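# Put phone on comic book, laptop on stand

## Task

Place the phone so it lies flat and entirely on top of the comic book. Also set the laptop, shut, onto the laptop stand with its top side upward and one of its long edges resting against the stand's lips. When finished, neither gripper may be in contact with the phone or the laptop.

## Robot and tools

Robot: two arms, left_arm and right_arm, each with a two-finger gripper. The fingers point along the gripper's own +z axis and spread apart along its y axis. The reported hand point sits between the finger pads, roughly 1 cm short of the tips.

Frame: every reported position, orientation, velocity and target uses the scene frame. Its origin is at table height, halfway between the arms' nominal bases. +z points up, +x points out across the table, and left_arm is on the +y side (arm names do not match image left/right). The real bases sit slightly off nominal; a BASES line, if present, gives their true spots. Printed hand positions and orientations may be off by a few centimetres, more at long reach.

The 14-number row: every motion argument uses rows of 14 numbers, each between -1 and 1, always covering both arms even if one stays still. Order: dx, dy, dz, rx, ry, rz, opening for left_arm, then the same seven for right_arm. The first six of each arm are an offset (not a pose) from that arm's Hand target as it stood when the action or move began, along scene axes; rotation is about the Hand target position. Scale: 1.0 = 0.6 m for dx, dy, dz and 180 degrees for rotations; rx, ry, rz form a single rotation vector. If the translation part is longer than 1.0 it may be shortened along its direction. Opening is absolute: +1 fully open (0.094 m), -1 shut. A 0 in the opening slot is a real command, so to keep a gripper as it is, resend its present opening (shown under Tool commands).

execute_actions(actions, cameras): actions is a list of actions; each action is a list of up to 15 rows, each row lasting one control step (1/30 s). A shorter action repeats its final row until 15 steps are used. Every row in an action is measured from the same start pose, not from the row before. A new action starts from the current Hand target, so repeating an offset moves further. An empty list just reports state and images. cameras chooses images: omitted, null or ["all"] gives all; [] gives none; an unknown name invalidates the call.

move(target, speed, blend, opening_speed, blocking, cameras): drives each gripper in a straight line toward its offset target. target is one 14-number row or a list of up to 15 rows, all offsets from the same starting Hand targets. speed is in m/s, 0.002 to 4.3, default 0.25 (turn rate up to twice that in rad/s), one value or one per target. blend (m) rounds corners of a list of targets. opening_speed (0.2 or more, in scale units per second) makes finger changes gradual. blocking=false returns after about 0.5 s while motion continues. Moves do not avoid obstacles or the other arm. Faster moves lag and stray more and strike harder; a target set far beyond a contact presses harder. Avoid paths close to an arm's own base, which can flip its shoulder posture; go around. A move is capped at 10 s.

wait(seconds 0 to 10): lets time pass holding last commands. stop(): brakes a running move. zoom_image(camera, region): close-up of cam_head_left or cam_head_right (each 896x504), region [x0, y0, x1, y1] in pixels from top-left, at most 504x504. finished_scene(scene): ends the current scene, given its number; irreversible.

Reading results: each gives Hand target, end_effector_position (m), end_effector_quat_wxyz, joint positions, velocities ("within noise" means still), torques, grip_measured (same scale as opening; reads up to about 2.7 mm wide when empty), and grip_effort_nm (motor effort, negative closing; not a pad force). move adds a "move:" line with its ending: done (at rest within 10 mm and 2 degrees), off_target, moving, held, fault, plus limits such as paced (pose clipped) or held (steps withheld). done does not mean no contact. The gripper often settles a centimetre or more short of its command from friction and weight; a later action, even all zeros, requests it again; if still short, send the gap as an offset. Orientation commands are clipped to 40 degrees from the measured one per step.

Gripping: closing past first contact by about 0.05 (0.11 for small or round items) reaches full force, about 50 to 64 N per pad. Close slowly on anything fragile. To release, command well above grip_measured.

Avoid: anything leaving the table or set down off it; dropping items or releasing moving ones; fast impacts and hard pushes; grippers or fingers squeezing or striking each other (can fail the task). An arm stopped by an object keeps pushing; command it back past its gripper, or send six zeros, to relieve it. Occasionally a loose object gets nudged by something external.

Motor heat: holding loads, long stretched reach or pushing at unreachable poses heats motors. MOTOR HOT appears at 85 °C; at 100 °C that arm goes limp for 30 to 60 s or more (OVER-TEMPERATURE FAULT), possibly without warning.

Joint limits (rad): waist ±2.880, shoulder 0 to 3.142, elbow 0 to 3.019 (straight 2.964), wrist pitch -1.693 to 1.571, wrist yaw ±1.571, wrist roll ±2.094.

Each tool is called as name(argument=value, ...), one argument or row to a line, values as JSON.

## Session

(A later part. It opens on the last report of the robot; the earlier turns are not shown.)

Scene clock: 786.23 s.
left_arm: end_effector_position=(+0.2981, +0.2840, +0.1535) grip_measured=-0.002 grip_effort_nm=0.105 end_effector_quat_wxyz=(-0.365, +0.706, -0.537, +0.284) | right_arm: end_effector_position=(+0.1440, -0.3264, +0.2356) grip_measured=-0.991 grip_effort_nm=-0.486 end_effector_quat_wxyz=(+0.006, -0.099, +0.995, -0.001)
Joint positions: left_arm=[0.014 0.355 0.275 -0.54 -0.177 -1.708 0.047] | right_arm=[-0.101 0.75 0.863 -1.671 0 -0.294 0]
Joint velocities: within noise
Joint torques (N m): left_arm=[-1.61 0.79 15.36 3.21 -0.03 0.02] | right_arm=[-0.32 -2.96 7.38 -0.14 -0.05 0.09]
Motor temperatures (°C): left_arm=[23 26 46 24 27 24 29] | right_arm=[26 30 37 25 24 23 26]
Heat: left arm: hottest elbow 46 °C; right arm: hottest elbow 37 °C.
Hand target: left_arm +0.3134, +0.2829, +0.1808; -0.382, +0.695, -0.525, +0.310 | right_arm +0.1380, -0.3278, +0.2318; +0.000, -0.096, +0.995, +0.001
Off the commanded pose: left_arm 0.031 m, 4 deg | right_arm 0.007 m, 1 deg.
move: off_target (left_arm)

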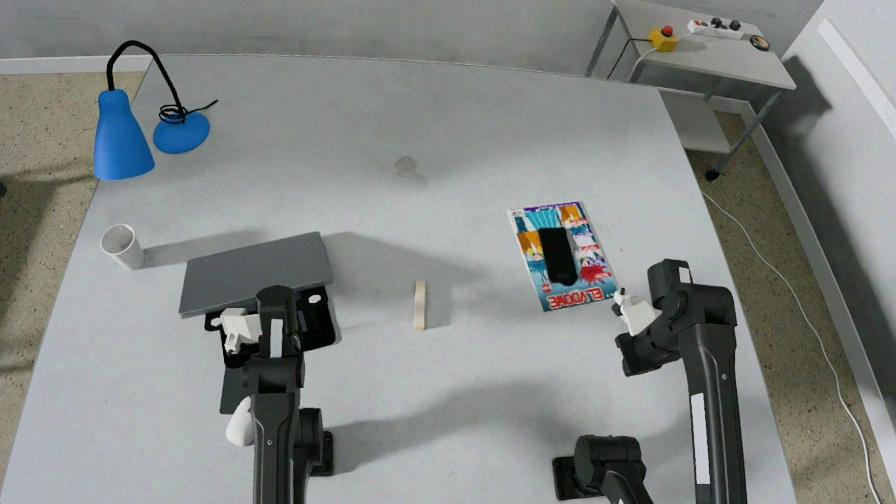

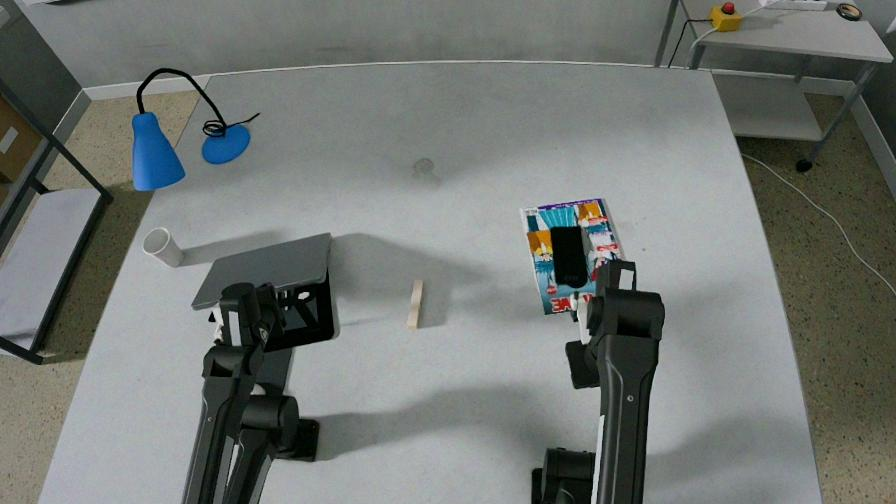

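move(
  target=[-0.12,0,-0.05,0,0.0,0,0,0,0,0.0,0,0,0,-1],
  speed=0.15,
  cameras=[],
)

move(
  target=[-0.02,0,0.12,0,0.06,0,0.0,0,0,0.0,0,0,0,-1],
  speed=0.15,
)

zoom_image(
  camera="cam_head_right",
  region=[170, 220, 370, 370],
)

zoom_image(
  camera="cam_head_left",
  region=[160, 220, 360, 370],
)

Scene clock: 794.10 s.
left_arm: end_effector_position=(+0.2438, +0.2823, +0.1407) grip_measured=-0.001 grip_effort_nm=0.100 end_effector_quat_wxyz=(-0.363, +0.708, -0.535, +0.285) | right_arm: end_effector_position=(+0.1440, -0.3264, +0.2356) grip_measured=-0.991 grip_effort_nm=-0.486 end_effector_quat_wxyz=(+0.006, -0.099, +0.995, -0.001)
Joint positions: left_arm=[0.026 0.009 0.222 -0.836 -0.166 -1.707 0.047] | right_arm=[-0.101 0.75 0.863 -1.671 0 -0.294 0]
Joint velocities: within noise
Joint torques (N m): left_arm=[-1.38 1.9 13.45 1.25 -0.23 0.04] | right_arm=[-0.26 -3.02 7.39 -0.14 -0.05 0.09]
Motor temperatures (°C): left_arm=[23 26 46 24 27 24 29] | right_arm=[26 30 37 25 24 23 26]
Heat: left arm: hottest elbow 46 °C; right arm: hottest elbow 37 °C.
Hand target: left_arm +0.2414, +0.2829, +0.1508; -0.382, +0.695, -0.525, +0.310 | right_arm +0.1380, -0.3278, +0.2318; +0.000, -0.096, +0.995, +0.001
Off the commanded pose: left_arm 0.010 m, 4 deg | right_arm 0.007 m, 1 deg.
joint sent to its limit (left arm) — joint 2 (shoulder), lower limit. The joint targets are off in orientation, not in position.
move: off_target (left_arm)
No camera images: "cameras" was empty.

Scene clock: 795.47 s.
left_arm: end_effector_position=(+0.2269, +0.2807, +0.1839) grip_measured=-0.001 grip_effort_nm=0.095 end_effector_quat_wxyz=(-0.311, +0.728, -0.569, +0.224) | right_arm: end_effector_position=(+0.1440, -0.3264, +0.2356) grip_measured=-0.991 grip_effort_nm=-0.491 end_effector_quat_wxyz=(+0.006, -0.099, +0.995, -0.001)
Joint positions: left_arm=[0.027 0.162 0.426 -1.061 -0.16 -1.693 0.047] | right_arm=[-0.101 0.75 0.863 -1.671 0 -0.294 0]
Joint velocities: within noise
Joint torques (N m): left_arm=[-0.56 2.32 18.19 1.06 -0.03 0.11] | right_arm=[-0.38 -3.02 7.38 -0.17 -0.05 0.09]
Motor temperatures (°C): left_arm=[23 26 46 24 27 24 29] | right_arm=[26 30 37 25 24 23 26]
Heat: left arm: hottest elbow 46 °C; right arm: hottest elbow 37 °C.
Hand target: left_arm +0.2294, +0.2829, +0.2228; -0.331, +0.721, -0.558, +0.243 | right_arm +0.1380, -0.3278, +0.2318; +0.000, -0.096, +0.995, +0.001
Off the commanded pose: left_arm 0.039 m, 4 deg | right_arm 0.007 m, 1 deg.
move: off_target (left_arm)

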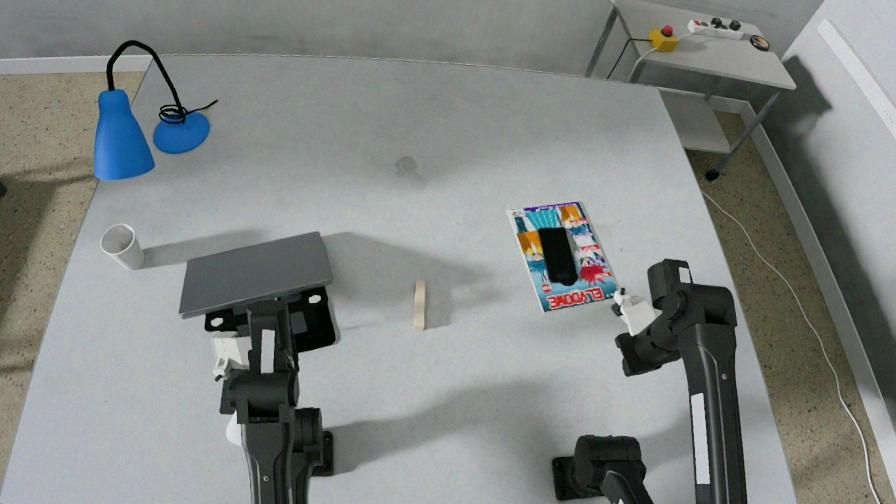

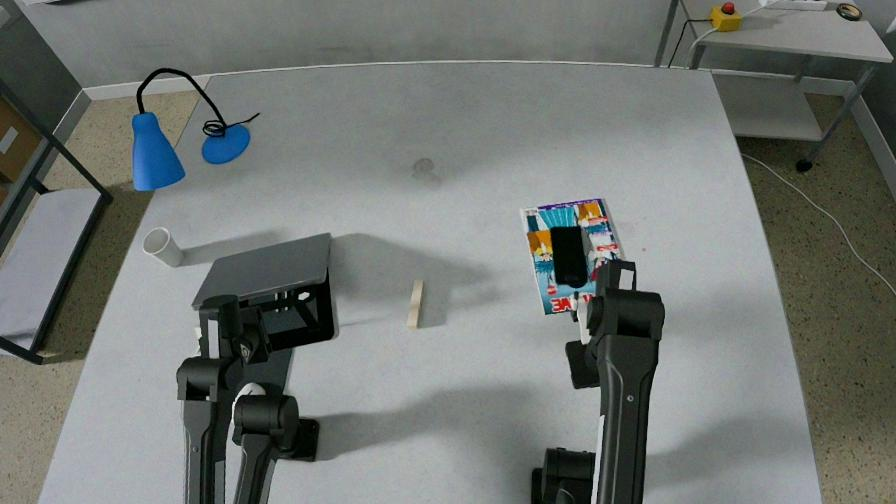

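Scaled by 2.520.

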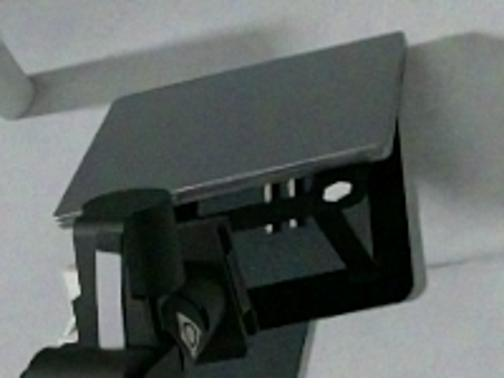

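Scaled by 2.520.

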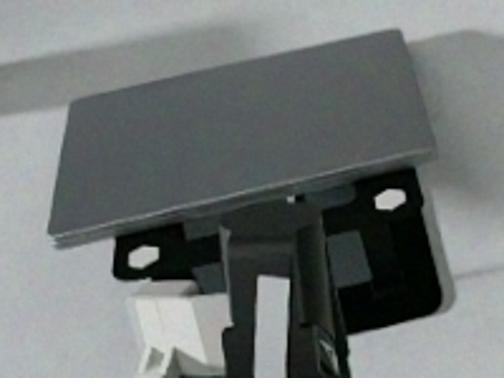

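move(
  target=[
    [-0.02,0,0.12,0,0,0,0,0,0,0.0,0,0,0,-1],
  ],
  speed=0.15,
  cameras=[],
)

move(
  target=[
    [0.125,0,-0.09,0,0,0,0,0,0,0.0,0,0,0,-1],
  ],
  speed=0.1,
)

zoom_image(
  camera="cam_head_right",
  region=[170, 220, 370, 370],
)

zoom_image(
  camera="cam_head_left",
  region=[160, 220, 360, 370],
)

Scene clock: 802.77 s.
left_arm: end_effector_position=(+0.2167, +0.2801, +0.2609) grip_measured=-0.001 grip_effort_nm=0.095 end_effector_quat_wxyz=(-0.315, +0.725, -0.567, +0.230) | right_arm: end_effector_position=(+0.1440, -0.3264, +0.2356) grip_measured=-0.991 grip_effort_nm=-0.486 end_effector_quat_wxyz=(+0.006, -0.099, +0.995, -0.001)
Joint positions: left_arm=[0.032 0.213 0.633 -1.201 -0.155 -1.689 0.047] | right_arm=[-0.101 0.75 0.863 -1.671 0 -0.294 0]
Joint velocities: within noise
Joint torques (N m): left_arm=[-0.38 3.43 17.5 1.1 0 0.2] | right_arm=[-0.38 -3.08 7.39 -0.16 -0.06 0.08]
Motor temperatures (°C): left_arm=[23 26 47 24 27 24 28] | right_arm=[26 30 37 25 24 23 26]
Heat: left arm: hottest elbow 47 °C; right arm: hottest elbow 37 °C.
Hand target: left_arm +0.2173, +0.2828, +0.2948; -0.331, +0.721, -0.558, +0.244 | right_arm +0.1380, -0.3278, +0.2318; +0.000, -0.096, +0.995, +0.001
Off the commanded pose: left_arm 0.034 m, 3 deg | right_arm 0.007 m, 1 deg.
move: off_target (left_arm)
No camera images: "cameras" was empty.

Scene clock: 804.37 s.
left_arm: end_effector_position=(+0.2880, +0.2856, +0.2442) grip_measured=-0.001 grip_effort_nm=0.100 end_effector_quat_wxyz=(-0.332, +0.722, -0.557, +0.240) | right_arm: end_effector_position=(+0.1440, -0.3264, +0.2356) grip_measured=-0.991 grip_effort_nm=-0.491 end_effector_quat_wxyz=(+0.006, -0.099, +0.995, -0.001)
Joint positions: left_arm=[0.023 0.416 0.581 -0.906 -0.175 -1.698 0.047] | right_arm=[-0.101 0.75 0.863 -1.671 0 -0.294 0]
Joint velocities: within noise
Joint torques (N m): left_arm=[-2.67 0.26 10.91 2.4 -0.23 -0.06] | right_arm=[-0.44 -3.08 7.39 -0.17 -0.05 0.09]
Motor temperatures (°C): left_arm=[23 26 47 24 27 24 28] | right_arm=[26 30 37 25 24 23 26]
Heat: left arm: hottest elbow 47 °C; right arm: hottest elbow 37 °C.
Hand target: left_arm +0.2924, +0.2829, +0.2408; -0.331, +0.721, -0.558, +0.244 | right_arm +0.1380, -0.3278, +0.2318; +0.000, -0.096, +0.995, +0.001
Off the commanded pose: left_arm 0.006 m, 0 deg | right_arm 0.007 m, 1 deg.
move: done

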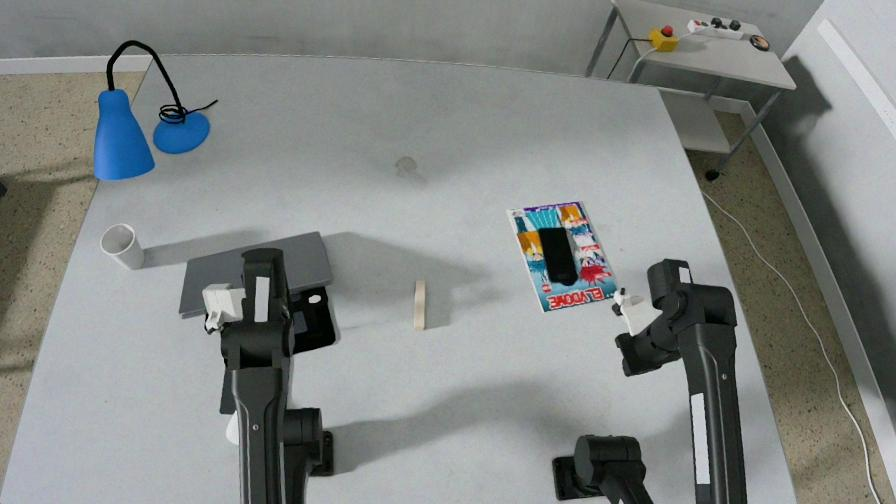

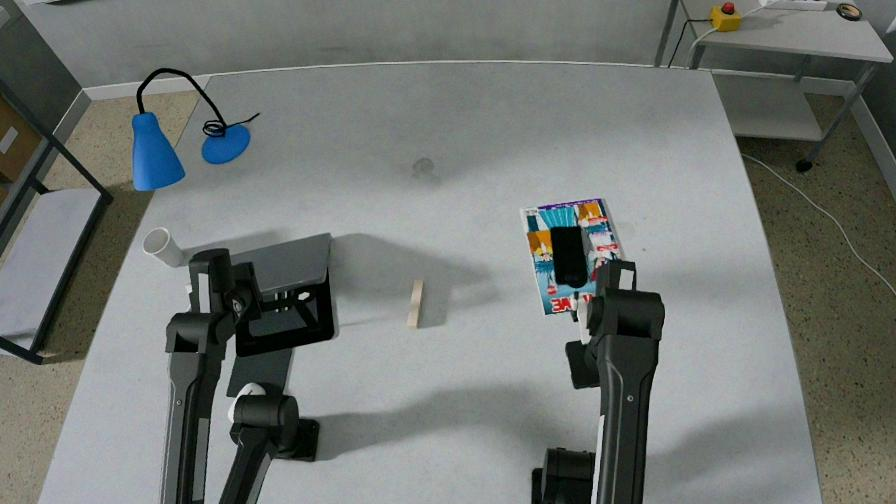

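Scaled by 2.520.

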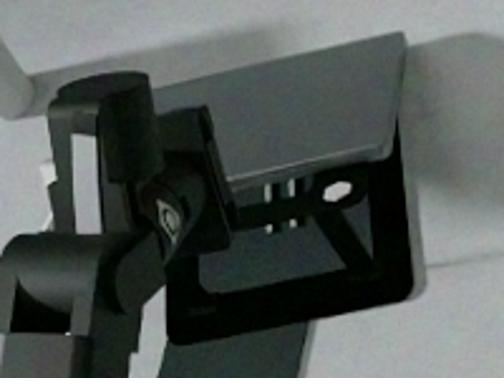

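Scaled by 2.520.

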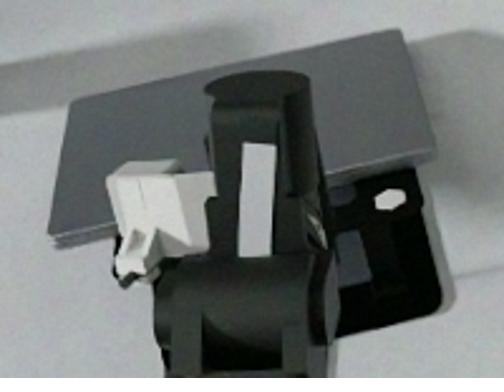

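move(
  target=[
    [-0.095,0,0.03,0,-0.02,0,-0.1,0,0,0.0,0,0,0,-1],
  ],
  speed=0.15,
  cameras=[],
)

move(
  target=[
    [0,0,-0.08,0,-0.0,0,-0.1,0,0,0.0,0,0,0,-1],
  ],
  speed=0.15,
)

zoom_image(
  camera="cam_head_right",
  region=[170, 240, 310, 350],
)

Scene clock: 809.93 s.
left_arm: end_effector_position=(+0.2384, +0.2803, +0.2601) grip_measured=-0.098 grip_effort_nm=-0.081 end_effector_quat_wxyz=(-0.347, +0.711, -0.549, +0.270) | right_arm: end_effector_position=(+0.1440, -0.3264, +0.2356) grip_measured=-0.991 grip_effort_nm=-0.491 end_effector_quat_wxyz=(+0.006, -0.099, +0.995, -0.001)
Joint positions: left_arm=[0.027 0.195 0.573 -1.049 -0.155 -1.696 0.042] | right_arm=[-0.101 0.75 0.863 -1.671 0 -0.294 0]
Joint velocities: within noise
Joint torques (N m): left_arm=[-0.15 1.08 10.99 1.32 -0.02 0.17] | right_arm=[-0.38 -3.08 7.36 -0.14 -0.05 0.09]
Motor temperatures (°C): left_arm=[23 26 46 24 27 24 28] | right_arm=[26 30 37 25 24 23 26]
Heat: left arm: hottest elbow 46 °C; right arm: hottest elbow 37 °C.
Hand target: left_arm +0.2354, +0.2829, +0.2588; -0.348, +0.713, -0.548, +0.266 | right_arm +0.1380, -0.3278, +0.2318; +0.000, -0.096, +0.995, +0.001
Off the commanded pose: left_arm 0.004 m, 1 deg | right_arm 0.007 m, 1 deg.
move: done
No camera images: "cameras" was empty.

Scene clock: 810.97 s.
left_arm: end_effector_position=(+0.2336, +0.2801, +0.2104) grip_measured=-0.098 grip_effort_nm=-0.085 end_effector_quat_wxyz=(-0.340, +0.714, -0.553, +0.261) | right_arm: end_effector_position=(+0.1440, -0.3264, +0.2356) grip_measured=-0.991 grip_effort_nm=-0.481 end_effector_quat_wxyz=(+0.006, -0.099, +0.995, -0.001)
Joint positions: left_arm=[0.027 0.128 0.449 -1.015 -0.155 -1.696 0.042] | right_arm=[-0.101 0.75 0.863 -1.671 0 -0.294 0]
Joint velocities: within noise
Joint torques (N m): left_arm=[-0.09 1.08 10.33 2.4 -0.06 0.15] | right_arm=[-0.32 -3.14 7.39 -0.17 -0.05 0.09]
Motor temperatures (°C): left_arm=[23 26 46 24 27 24 28] | right_arm=[26 30 37 25 24 23 26]
Heat: left arm: hottest elbow 46 °C; right arm: hottest elbow 37 °C.
Hand target: left_arm +0.2354, +0.2829, +0.2108; -0.348, +0.713, -0.548, +0.266 | right_arm +0.1380, -0.3278, +0.2318; +0.000, -0.096, +0.995, +0.001
Off the commanded pose: left_arm 0.003 m, 1 deg | right_arm 0.007 m, 1 deg.
move: done

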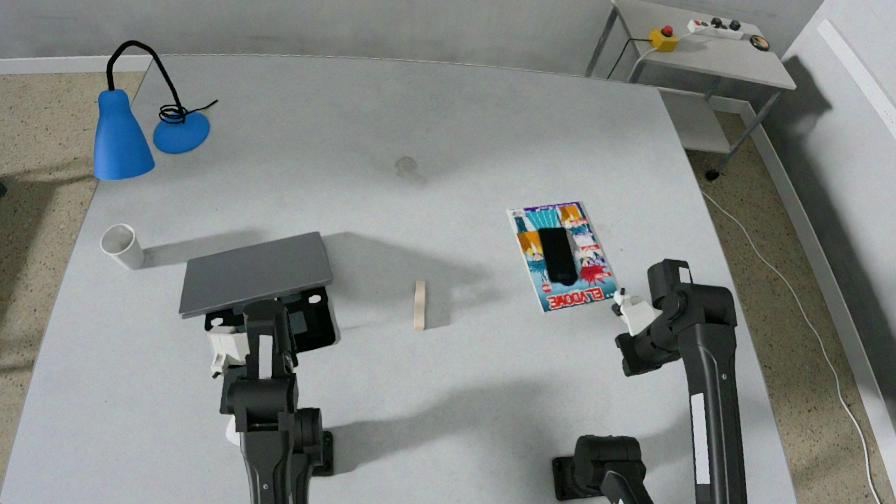

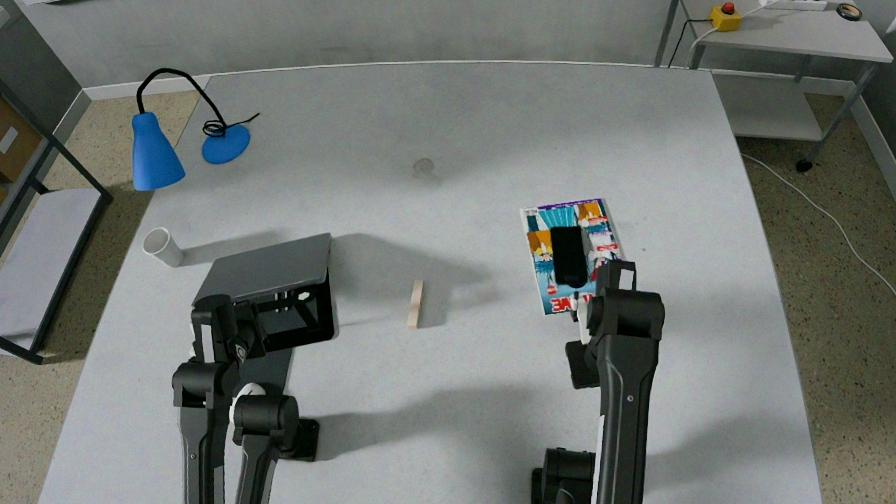

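Scaled by 3.600.

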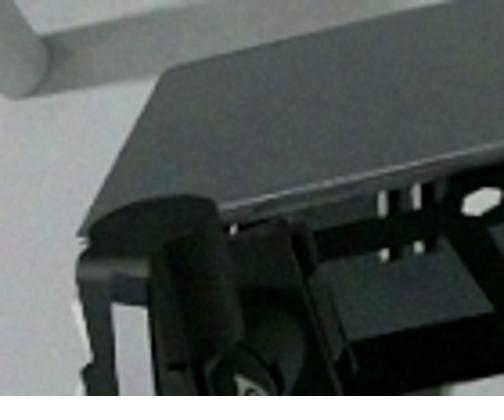

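move(
  target=[
    [0.1,0,-0.075,0,0,0,-0.1,0,0,0.0,0,0,0,-1],
  ],
  speed=0.1,
)

zoom_image(
  camera="cam_head_right",
  region=[170, 240, 310, 350],
)

zoom_image(
  camera="cam_head_left",
  region=[170, 240, 310, 350],
)

Scene clock: 815.40 s.
left_arm: end_effector_position=(+0.2923, +0.2855, +0.1694) grip_measured=-0.098 grip_effort_nm=-0.085 end_effector_quat_wxyz=(-0.350, +0.714, -0.547, +0.263) | right_arm: end_effector_position=(+0.1440, -0.3264, +0.2356) grip_measured=-0.991 grip_effort_nm=-0.491 end_effector_quat_wxyz=(+0.006, -0.099, +0.995, -0.001)
Joint positions: left_arm=[0.022 0.363 0.346 -0.66 -0.175 -1.7 0.042] | right_arm=[-0.101 0.75 0.863 -1.671 0 -0.294 0]
Joint velocities: within noise
Joint torques (N m): left_arm=[-2.61 0.79 10.99 2.3 -0.12 -0.03] | right_arm=[-0.38 -3.08 7.38 -0.14 -0.05 0.09]
Motor temperatures (°C): left_arm=[23 26 45 24 27 24 28] | right_arm=[26 30 37 25 24 23 26]
Heat: left arm: hottest elbow 45 °C; right arm: hottest elbow 37 °C.
Hand target: left_arm +0.2953, +0.2830, +0.1657; -0.348, +0.713, -0.548, +0.266 | right_arm +0.1380, -0.3278, +0.2318; +0.000, -0.096, +0.995, +0.001
Off the commanded pose: left_arm 0.005 m, 0 deg | right_arm 0.007 m, 1 deg.
move: done

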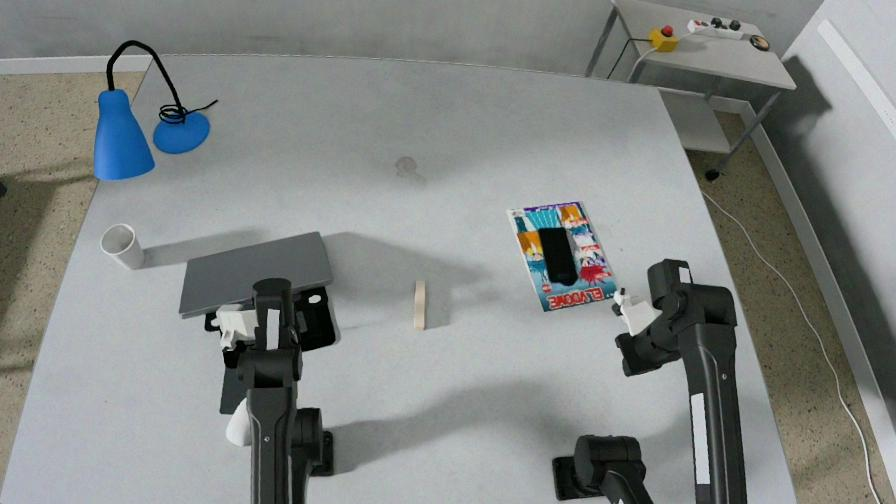

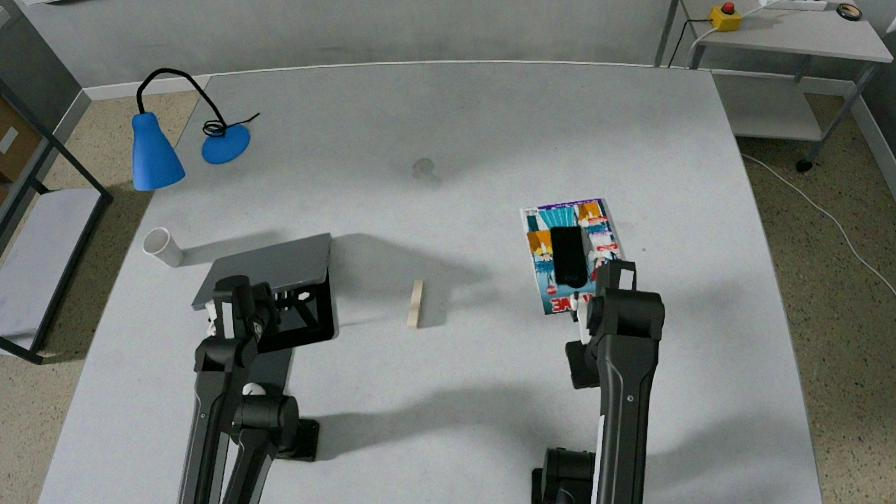

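Scaled by 3.600.

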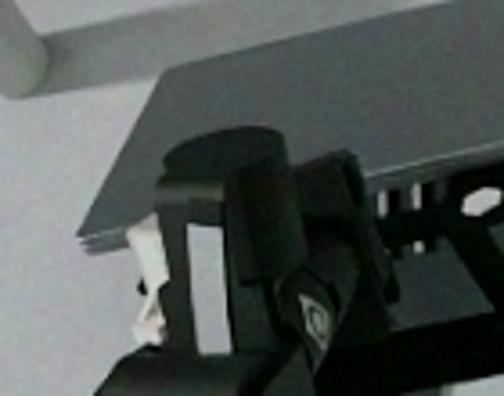

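Scaled by 3.600.

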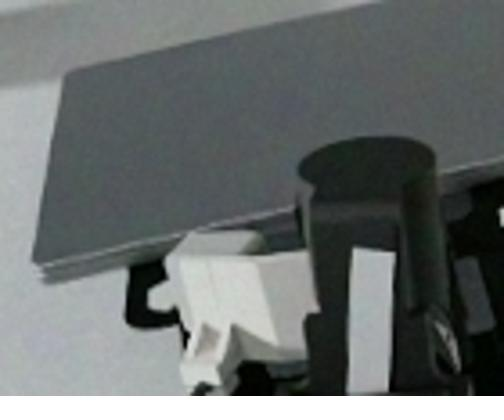

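move(
  target=[0.02,0,-0.015,0,0,0,-1,0,0,0.0,0,0,0,-1],
  speed=0.1,
  opening_speed=0.4,
)

zoom_image(
  camera="cam_head_right",
  region=[170, 240, 310, 350],
)

Scene clock: 820.30 s.
left_arm: end_effector_position=(+0.3048, +0.2862, +0.1610) grip_measured=-0.978 grip_effort_nm=-0.906 end_effector_quat_wxyz=(-0.350, +0.714, -0.546, +0.263) | right_arm: end_effector_position=(+0.1440, -0.3264, +0.2356) grip_measured=-0.991 grip_effort_nm=-0.491 end_effector_quat_wxyz=(+0.006, -0.099, +0.995, -0.001)
Joint positions: left_arm=[0.022 0.431 0.334 -0.58 -0.175 -1.701 0.001] | right_arm=[-0.101 0.75 0.863 -1.671 0 -0.294 0]
Joint velocities: within noise
Joint torques (N m): left_arm=[-2.32 0.44 10.93 2.29 -0.23 -0.08] | right_arm=[-0.38 -3.14 7.38 -0.14 -0.05 0.09]
Motor temperatures (°C): left_arm=[23 26 44 24 27 24 28] | right_arm=[26 30 37 25 24 23 26]
Heat: left arm: hottest elbow 44 °C; right arm: hottest elbow 37 °C.
Hand target: left_arm +0.3074, +0.2830, +0.1569; -0.348, +0.713, -0.548, +0.266 | right_arm +0.1380, -0.3278, +0.2318; +0.000, -0.096, +0.995, +0.001
Off the commanded pose: left_arm 0.006 m, 0 deg | right_arm 0.007 m, 1 deg.
move: done

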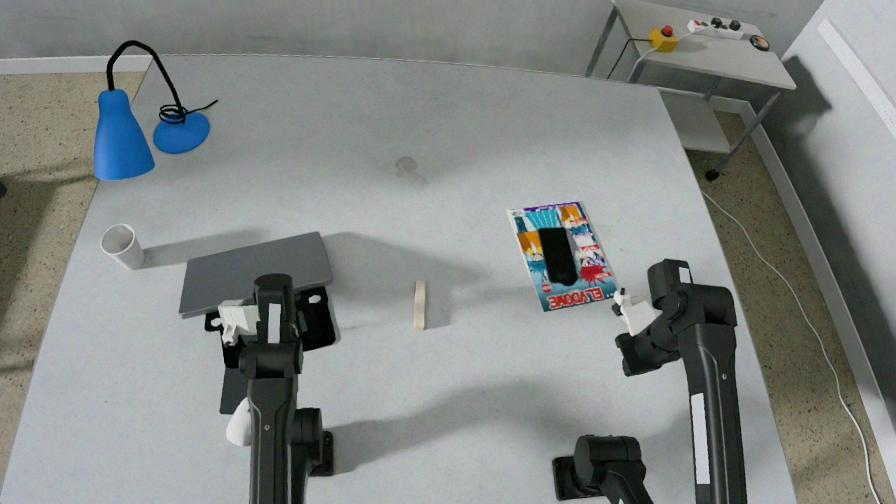

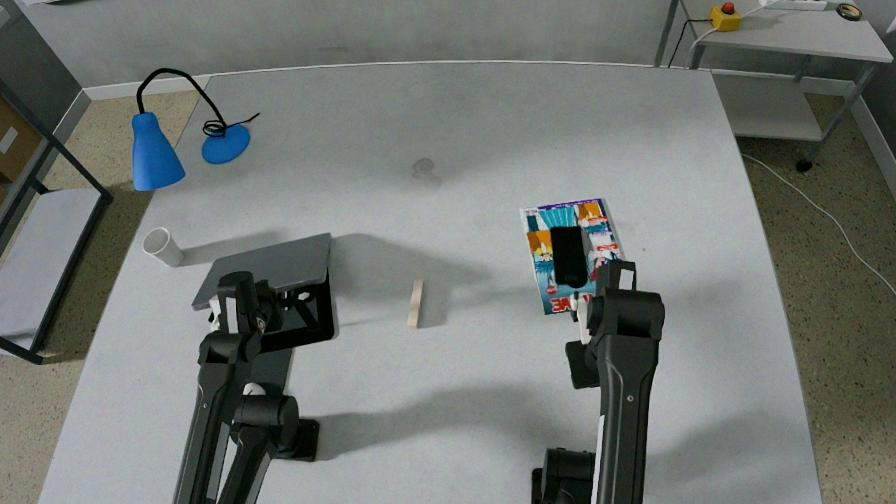

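Scaled by 3.600.

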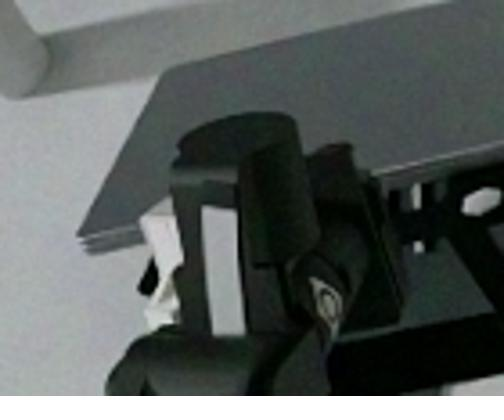

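move(
  target=[
    [-0.03,0,0.015,0,0,0,-0.1,0,0,0.0,0,0,0,-1],
    [0.06,0,-0.025,0,0,0,-0.1,0,0,0.0,0,0,0,-1],
    [0.06,0,-0.025,0,0,0,-1,0,0,0.0,0,0,0,-1],
  ],
  speed=0.1,
  opening_speed=0.6,
)

zoom_image(
  camera="cam_head_right",
  region=[170, 240, 310, 350],
)

zoom_image(
  camera="cam_head_left",
  region=[170, 240, 310, 350],
)

Scene clock: 827.37 s.
left_arm: end_effector_position=(+0.3442, +0.2866, +0.1470) grip_measured=-0.979 grip_effort_nm=-0.926 end_effector_quat_wxyz=(-0.356, +0.712, -0.543, +0.269) | right_arm: end_effector_position=(+0.1440, -0.3264, +0.2356) grip_measured=-0.991 grip_effort_nm=-0.491 end_effector_quat_wxyz=(+0.006, -0.099, +0.995, -0.001)
Joint positions: left_arm=[0.013 0.641 0.334 -0.353 -0.183 -1.707 0.001] | right_arm=[-0.101 0.75 0.863 -1.671 0 -0.294 0]
Joint velocities: within noise
Joint torques (N m): left_arm=[-1.67 -1.03 11.23 1.4 -0.15 0.03] | right_arm=[-0.44 -3.02 7.38 -0.17 -0.05 0.09]
Motor temperatures (°C): left_arm=[23 26 43 24 27 24 28] | right_arm=[26 30 37 25 24 23 26]
Heat: left arm: hottest elbow 43 °C; right arm: hottest elbow 37 °C.
Hand target: left_arm +0.3434, +0.2829, +0.1418; -0.348, +0.713, -0.548, +0.266 | right_arm +0.1380, -0.3278, +0.2318; +0.000, -0.096, +0.995, +0.001
Off the commanded pose: left_arm 0.006 m, 1 deg | right_arm 0.007 m, 1 deg.
move: done

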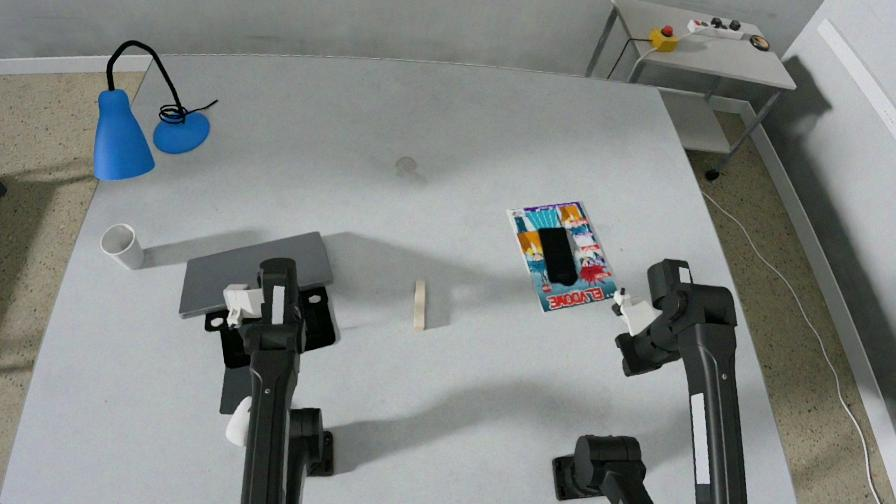

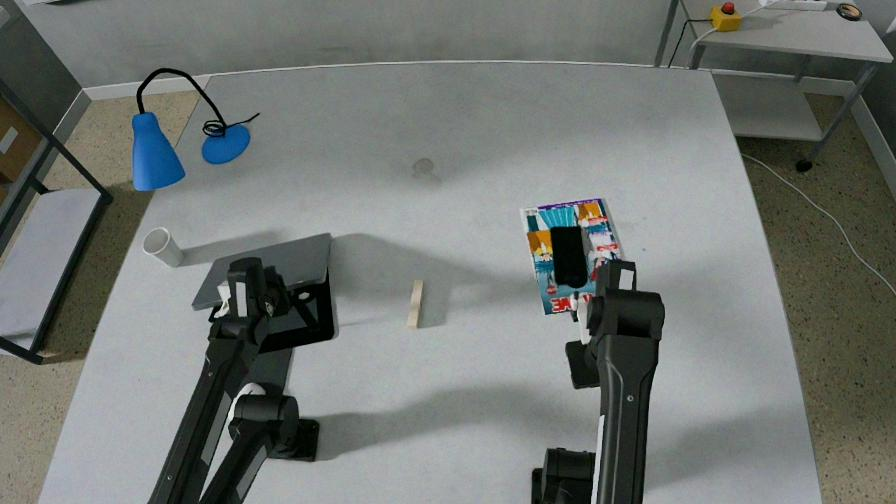

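Scaled by 3.600.

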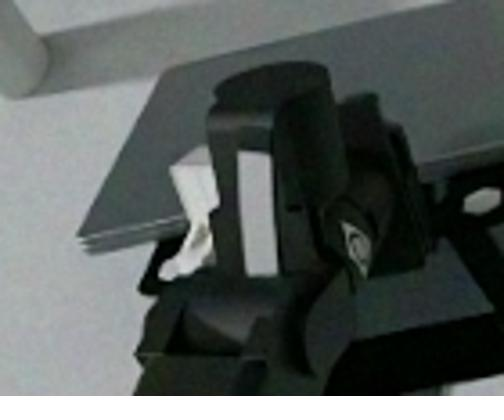

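Scaled by 3.600.

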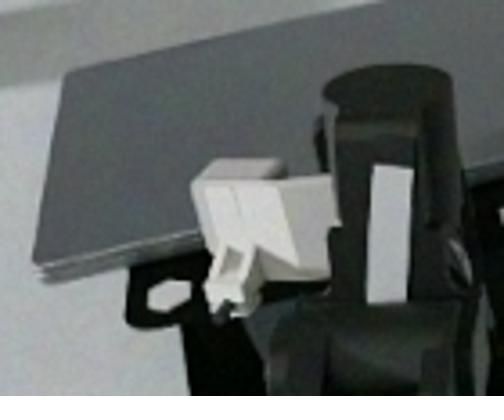

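move(
  target=[
    [0.02,0,-0.06,0,0,0,-1,0,0,0,0,0,0,-1],
  ],
  speed=0.06,
  cameras=[],
)

move(
  target=[
    [-0.08,0,-0.01,0,0,0,-1,0,0,0,0,0,0,-1],
  ],
  speed=0.06,
)

zoom_image(
  camera="cam_head_right",
  region=[170, 220, 370, 370],
)

zoom_image(
  camera="cam_head_left",
  region=[160, 220, 360, 370],
)

Scene clock: 832.20 s.
left_arm: end_effector_position=(+0.3609, +0.2845, +0.1401) grip_measured=-0.981 grip_effort_nm=-0.999 end_effector_quat_wxyz=(-0.368, +0.703, -0.535, +0.290) | right_arm: end_effector_position=(+0.1440, -0.3264, +0.2356) grip_measured=-0.991 grip_effort_nm=-0.486 end_effector_quat_wxyz=(+0.006, -0.099, +0.995, -0.001)
Joint positions: left_arm=[0.005 0.718 0.309 -0.197 -0.182 -1.713 0.001] | right_arm=[-0.101 0.75 0.863 -1.671 0 -0.294 0]
Joint velocities: within noise
Joint torques (N m): left_arm=[-1.55 1.26 7.68 2.19 -0.28 0.07] | right_arm=[-0.38 -3.08 7.39 -0.16 -0.05 0.09]
Motor temperatures (°C): left_arm=[23 26 43 24 27 24 29] | right_arm=[26 30 37 25 24 23 26]
Heat: left arm: hottest elbow 43 °C; right arm: hottest elbow 37 °C.
Hand target: left_arm +0.3554, +0.2830, +0.1059; -0.348, +0.713, -0.548, +0.266 | right_arm +0.1380, -0.3278, +0.2318; +0.000, -0.096, +0.995, +0.001
Off the commanded pose: left_arm 0.035 m, 4 deg | right_arm 0.007 m, 1 deg.
move: off_target (left_arm)
No camera images: "cameras" was empty.

Scene clock: 833.87 s.
left_arm: end_effector_position=(+0.3270, +0.2828, +0.1372) grip_measured=-0.982 grip_effort_nm=-0.965 end_effector_quat_wxyz=(-0.375, +0.698, -0.531, +0.300) | right_arm: end_effector_position=(+0.1440, -0.3264, +0.2356) grip_measured=-0.991 grip_effort_nm=-0.486 end_effector_quat_wxyz=(+0.006, -0.099, +0.995, -0.001)
Joint positions: left_arm=[0.005 0.523 0.236 -0.292 -0.178 -1.711 0.001] | right_arm=[-0.101 0.75 0.863 -1.671 0 -0.294 0]
Joint velocities: within noise
Joint torques (N m): left_arm=[-0.38 -0.5 7.45 -0.08 -0.1 0.1] | right_arm=[-0.32 -3.02 7.38 -0.16 -0.05 0.09]
Motor temperatures (°C): left_arm=[23 26 42 24 27 24 29] | right_arm=[26 30 37 25 24 23 26]
Heat: left arm: hottest elbow 42 °C; right arm: hottest elbow 37 °C.
Hand target: left_arm +0.3073, +0.2830, +0.0998; -0.348, +0.713, -0.548, +0.266 | right_arm +0.1380, -0.3278, +0.2318; +0.000, -0.096, +0.995, +0.001
Off the commanded pose: left_arm 0.042 m, 6 deg | right_arm 0.007 m, 1 deg.
move: off_target (left_arm)

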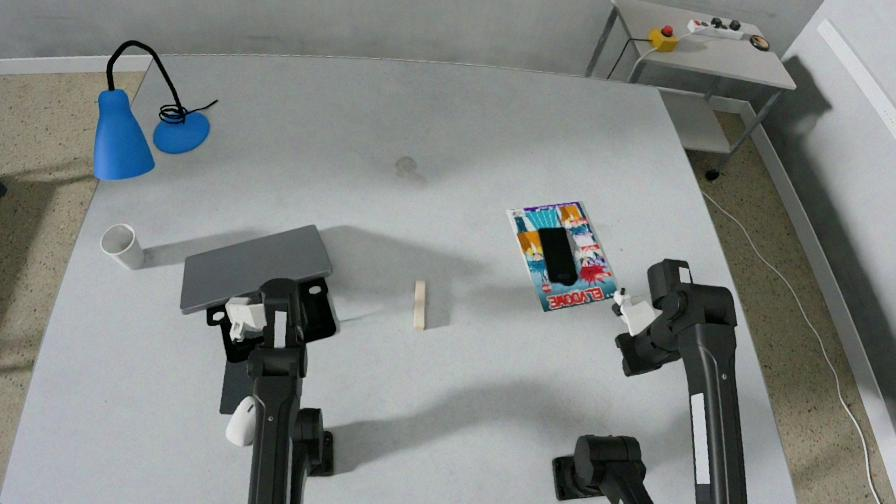

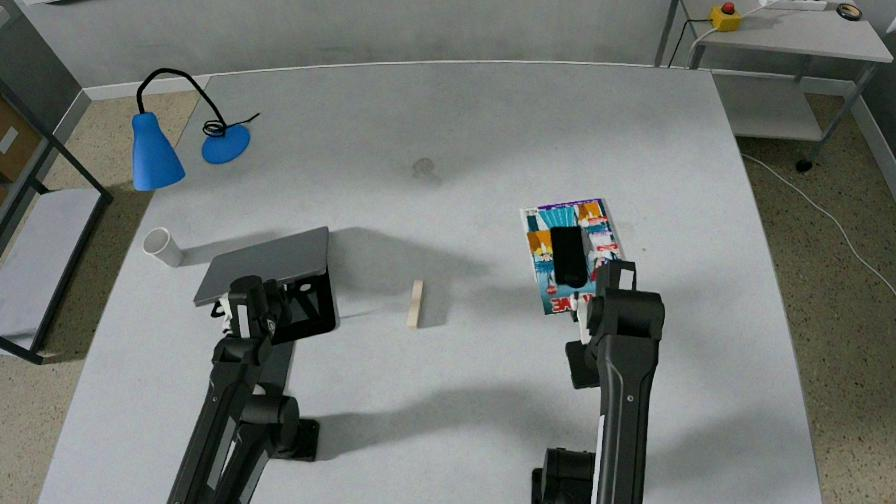

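Scaled by 2.520.

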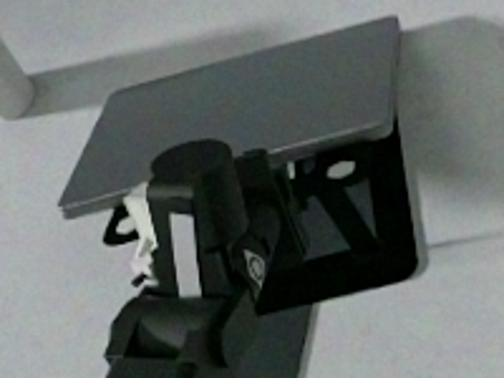

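Scaled by 2.520.

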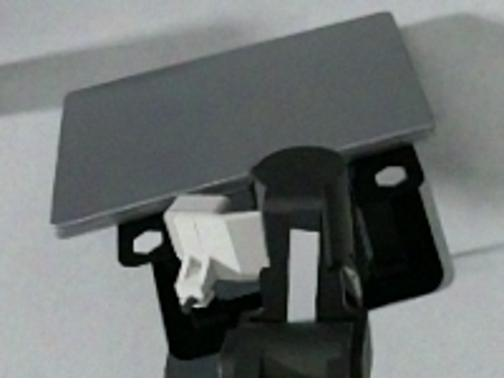

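move(
  target=[
    [-0.11,0,0.07,0,0,0,-1,0,0,0,0,0,0,-1],
  ],
  speed=0.12,
  cameras=[],
)

move(
  target=[
    [0.0,0,0.15,0,0.01,0,-0.05,0,0,0,0,0,0,-1],
  ],
  speed=0.12,
  cameras=[],
)

move(
  target=[
    [0.105,0,-0.07,0,0.0,0,-0.05,0,0,0,0,0,0,-1],
  ],
  speed=0.1,
)

zoom_image(
  camera="cam_head_right",
  region=[170, 220, 370, 370],
)

zoom_image(
  camera="cam_head_left",
  region=[160, 220, 360, 370],
)

Scene clock: 842.20 s.
left_arm: end_effector_position=(+0.2422, +0.2809, +0.1334) grip_measured=-0.982 grip_effort_nm=-0.960 end_effector_quat_wxyz=(-0.341, +0.715, -0.551, +0.264) | right_arm: end_effector_position=(+0.1440, -0.3264, +0.2356) grip_measured=-0.991 grip_effort_nm=-0.491 end_effector_quat_wxyz=(+0.006, -0.099, +0.995, -0.001)
Joint positions: left_arm=[0.028 0.068 0.237 -0.858 -0.155 -1.698 0.001] | right_arm=[-0.101 0.75 0.863 -1.671 0 -0.294 0]
Joint velocities: within noise
Joint torques (N m): left_arm=[-0.85 0.91 13.23 1.29 -0.14 0.14] | right_arm=[-0.32 -3.02 7.39 -0.14 -0.05 0.09]
Motor temperatures (°C): left_arm=[23 26 42 24 27 24 29] | right_arm=[26 30 37 25 24 23 26]
Heat: left arm: hottest elbow 42 °C; right arm: hottest elbow 37 °C.
Hand target: left_arm +0.2414, +0.2830, +0.1419; -0.348, +0.713, -0.548, +0.266 | right_arm +0.1380, -0.3278, +0.2318; +0.000, -0.096, +0.995, +0.001
Off the commanded pose: left_arm 0.009 m, 1 deg | right_arm 0.007 m, 1 deg.
move: done
No camera images: "cameras" was empty.

Scene clock: 843.70 s.
left_arm: end_effector_position=(+0.2377, +0.2809, +0.1935) grip_measured=-0.052 grip_effort_nm=0.129 end_effector_quat_wxyz=(-0.321, +0.724, -0.562, +0.239) | right_arm: end_effector_position=(+0.1440, -0.3264, +0.2356) grip_measured=-0.991 grip_effort_nm=-0.491 end_effector_quat_wxyz=(+0.006, -0.099, +0.995, -0.001)
Joint positions: left_arm=[0.028 0.183 0.434 -1.009 -0.156 -1.697 0.045] | right_arm=[-0.101 0.75 0.863 -1.671 0 -0.294 0]
Joint velocities: within noise
Joint torques (N m): left_arm=[-1.03 2.67 18.52 1.17 -0.25 0.11] | right_arm=[-0.38 -3.08 7.39 -0.13 -0.05 0.09]
Motor temperatures (°C): left_arm=[23 26 42 24 27 24 29] | right_arm=[26 30 37 25 24 23 26]
Heat: left arm: hottest elbow 42 °C; right arm: hottest elbow 37 °C.
Hand target: left_arm +0.2414, +0.2829, +0.2320; -0.340, +0.717, -0.553, +0.255 | right_arm +0.1380, -0.3278, +0.2318; +0.000, -0.096, +0.995, +0.001
Off the commanded pose: left_arm 0.039 m, 3 deg | right_arm 0.007 m, 1 deg.
move: off_target (left_arm)
No camera images: "cameras" was empty.

Scene clock: 845.17 s.
left_arm: end_effector_position=(+0.3009, +0.2857, +0.1934) grip_measured=-0.052 grip_effort_nm=0.129 end_effector_quat_wxyz=(-0.341, +0.718, -0.552, +0.252) | right_arm: end_effector_position=(+0.1440, -0.3264, +0.2356) grip_measured=-0.991 grip_effort_nm=-0.496 end_effector_quat_wxyz=(+0.006, -0.099, +0.995, -0.001)
Joint positions: left_arm=[0.02 0.428 0.434 -0.715 -0.177 -1.701 0.045] | right_arm=[-0.101 0.75 0.863 -1.671 0 -0.294 0]
Joint velocities: within noise
Joint torques (N m): left_arm=[-2.55 0.79 11.06 2.54 -0.18 0] | right_arm=[-0.32 -2.96 7.41 -0.16 -0.05 0.09]
Motor temperatures (°C): left_arm=[23 26 42 24 27 24 29] | right_arm=[26 30 37 25 24 23 26]
Heat: left arm: hottest elbow 42 °C; right arm: hottest elbow 37 °C.
Hand target: left_arm +0.3044, +0.2829, +0.1900; -0.340, +0.717, -0.553, +0.255 | right_arm +0.1380, -0.3278, +0.2318; +0.000, -0.096, +0.995, +0.001
Off the commanded pose: left_arm 0.006 m, 0 deg | right_arm 0.007 m, 1 deg.
move: done

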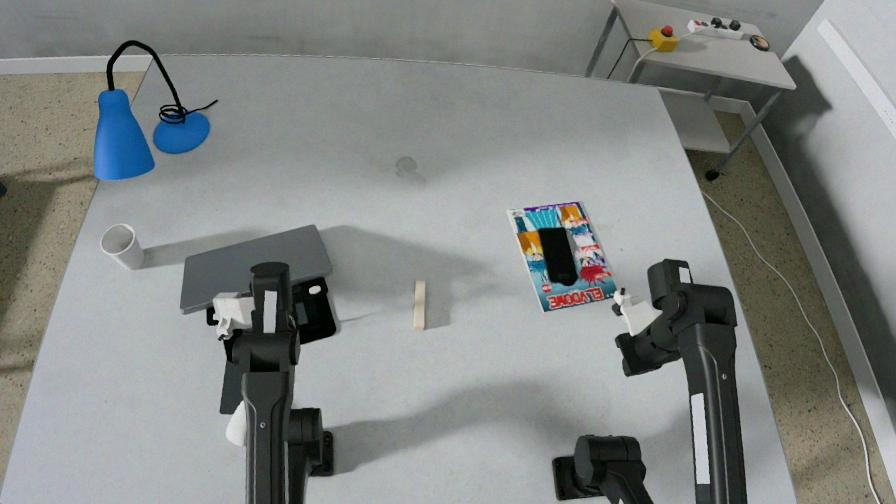

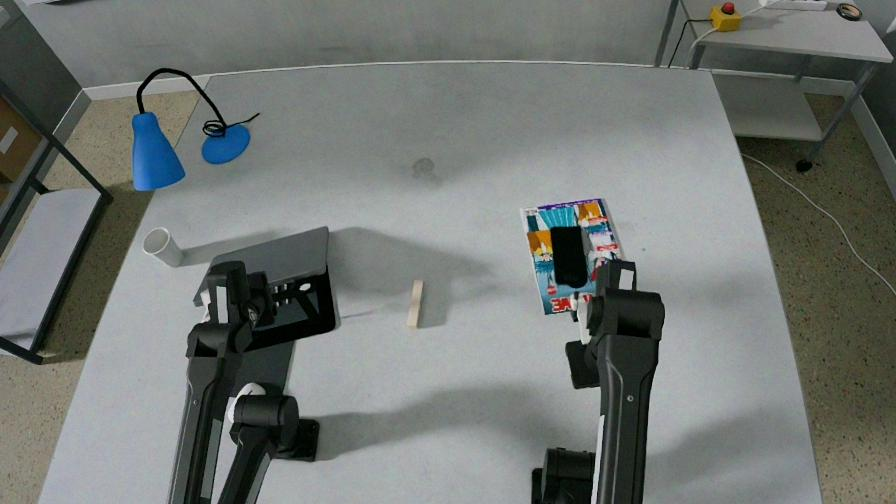

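Scaled by 2.520.

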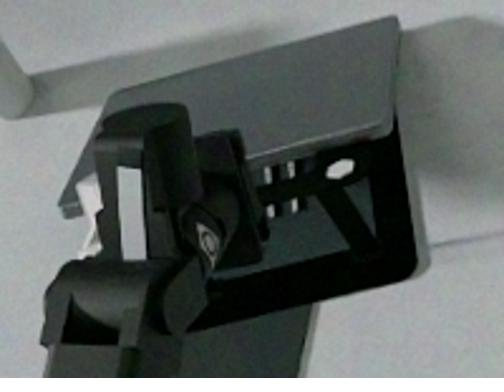

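Scaled by 2.520.

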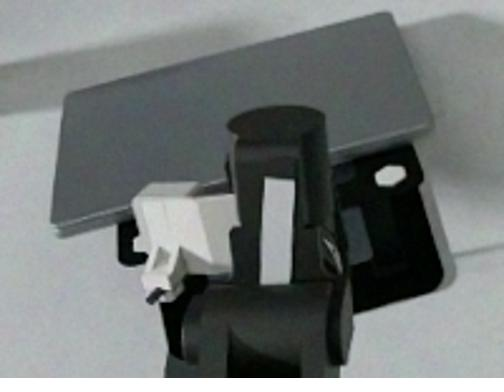

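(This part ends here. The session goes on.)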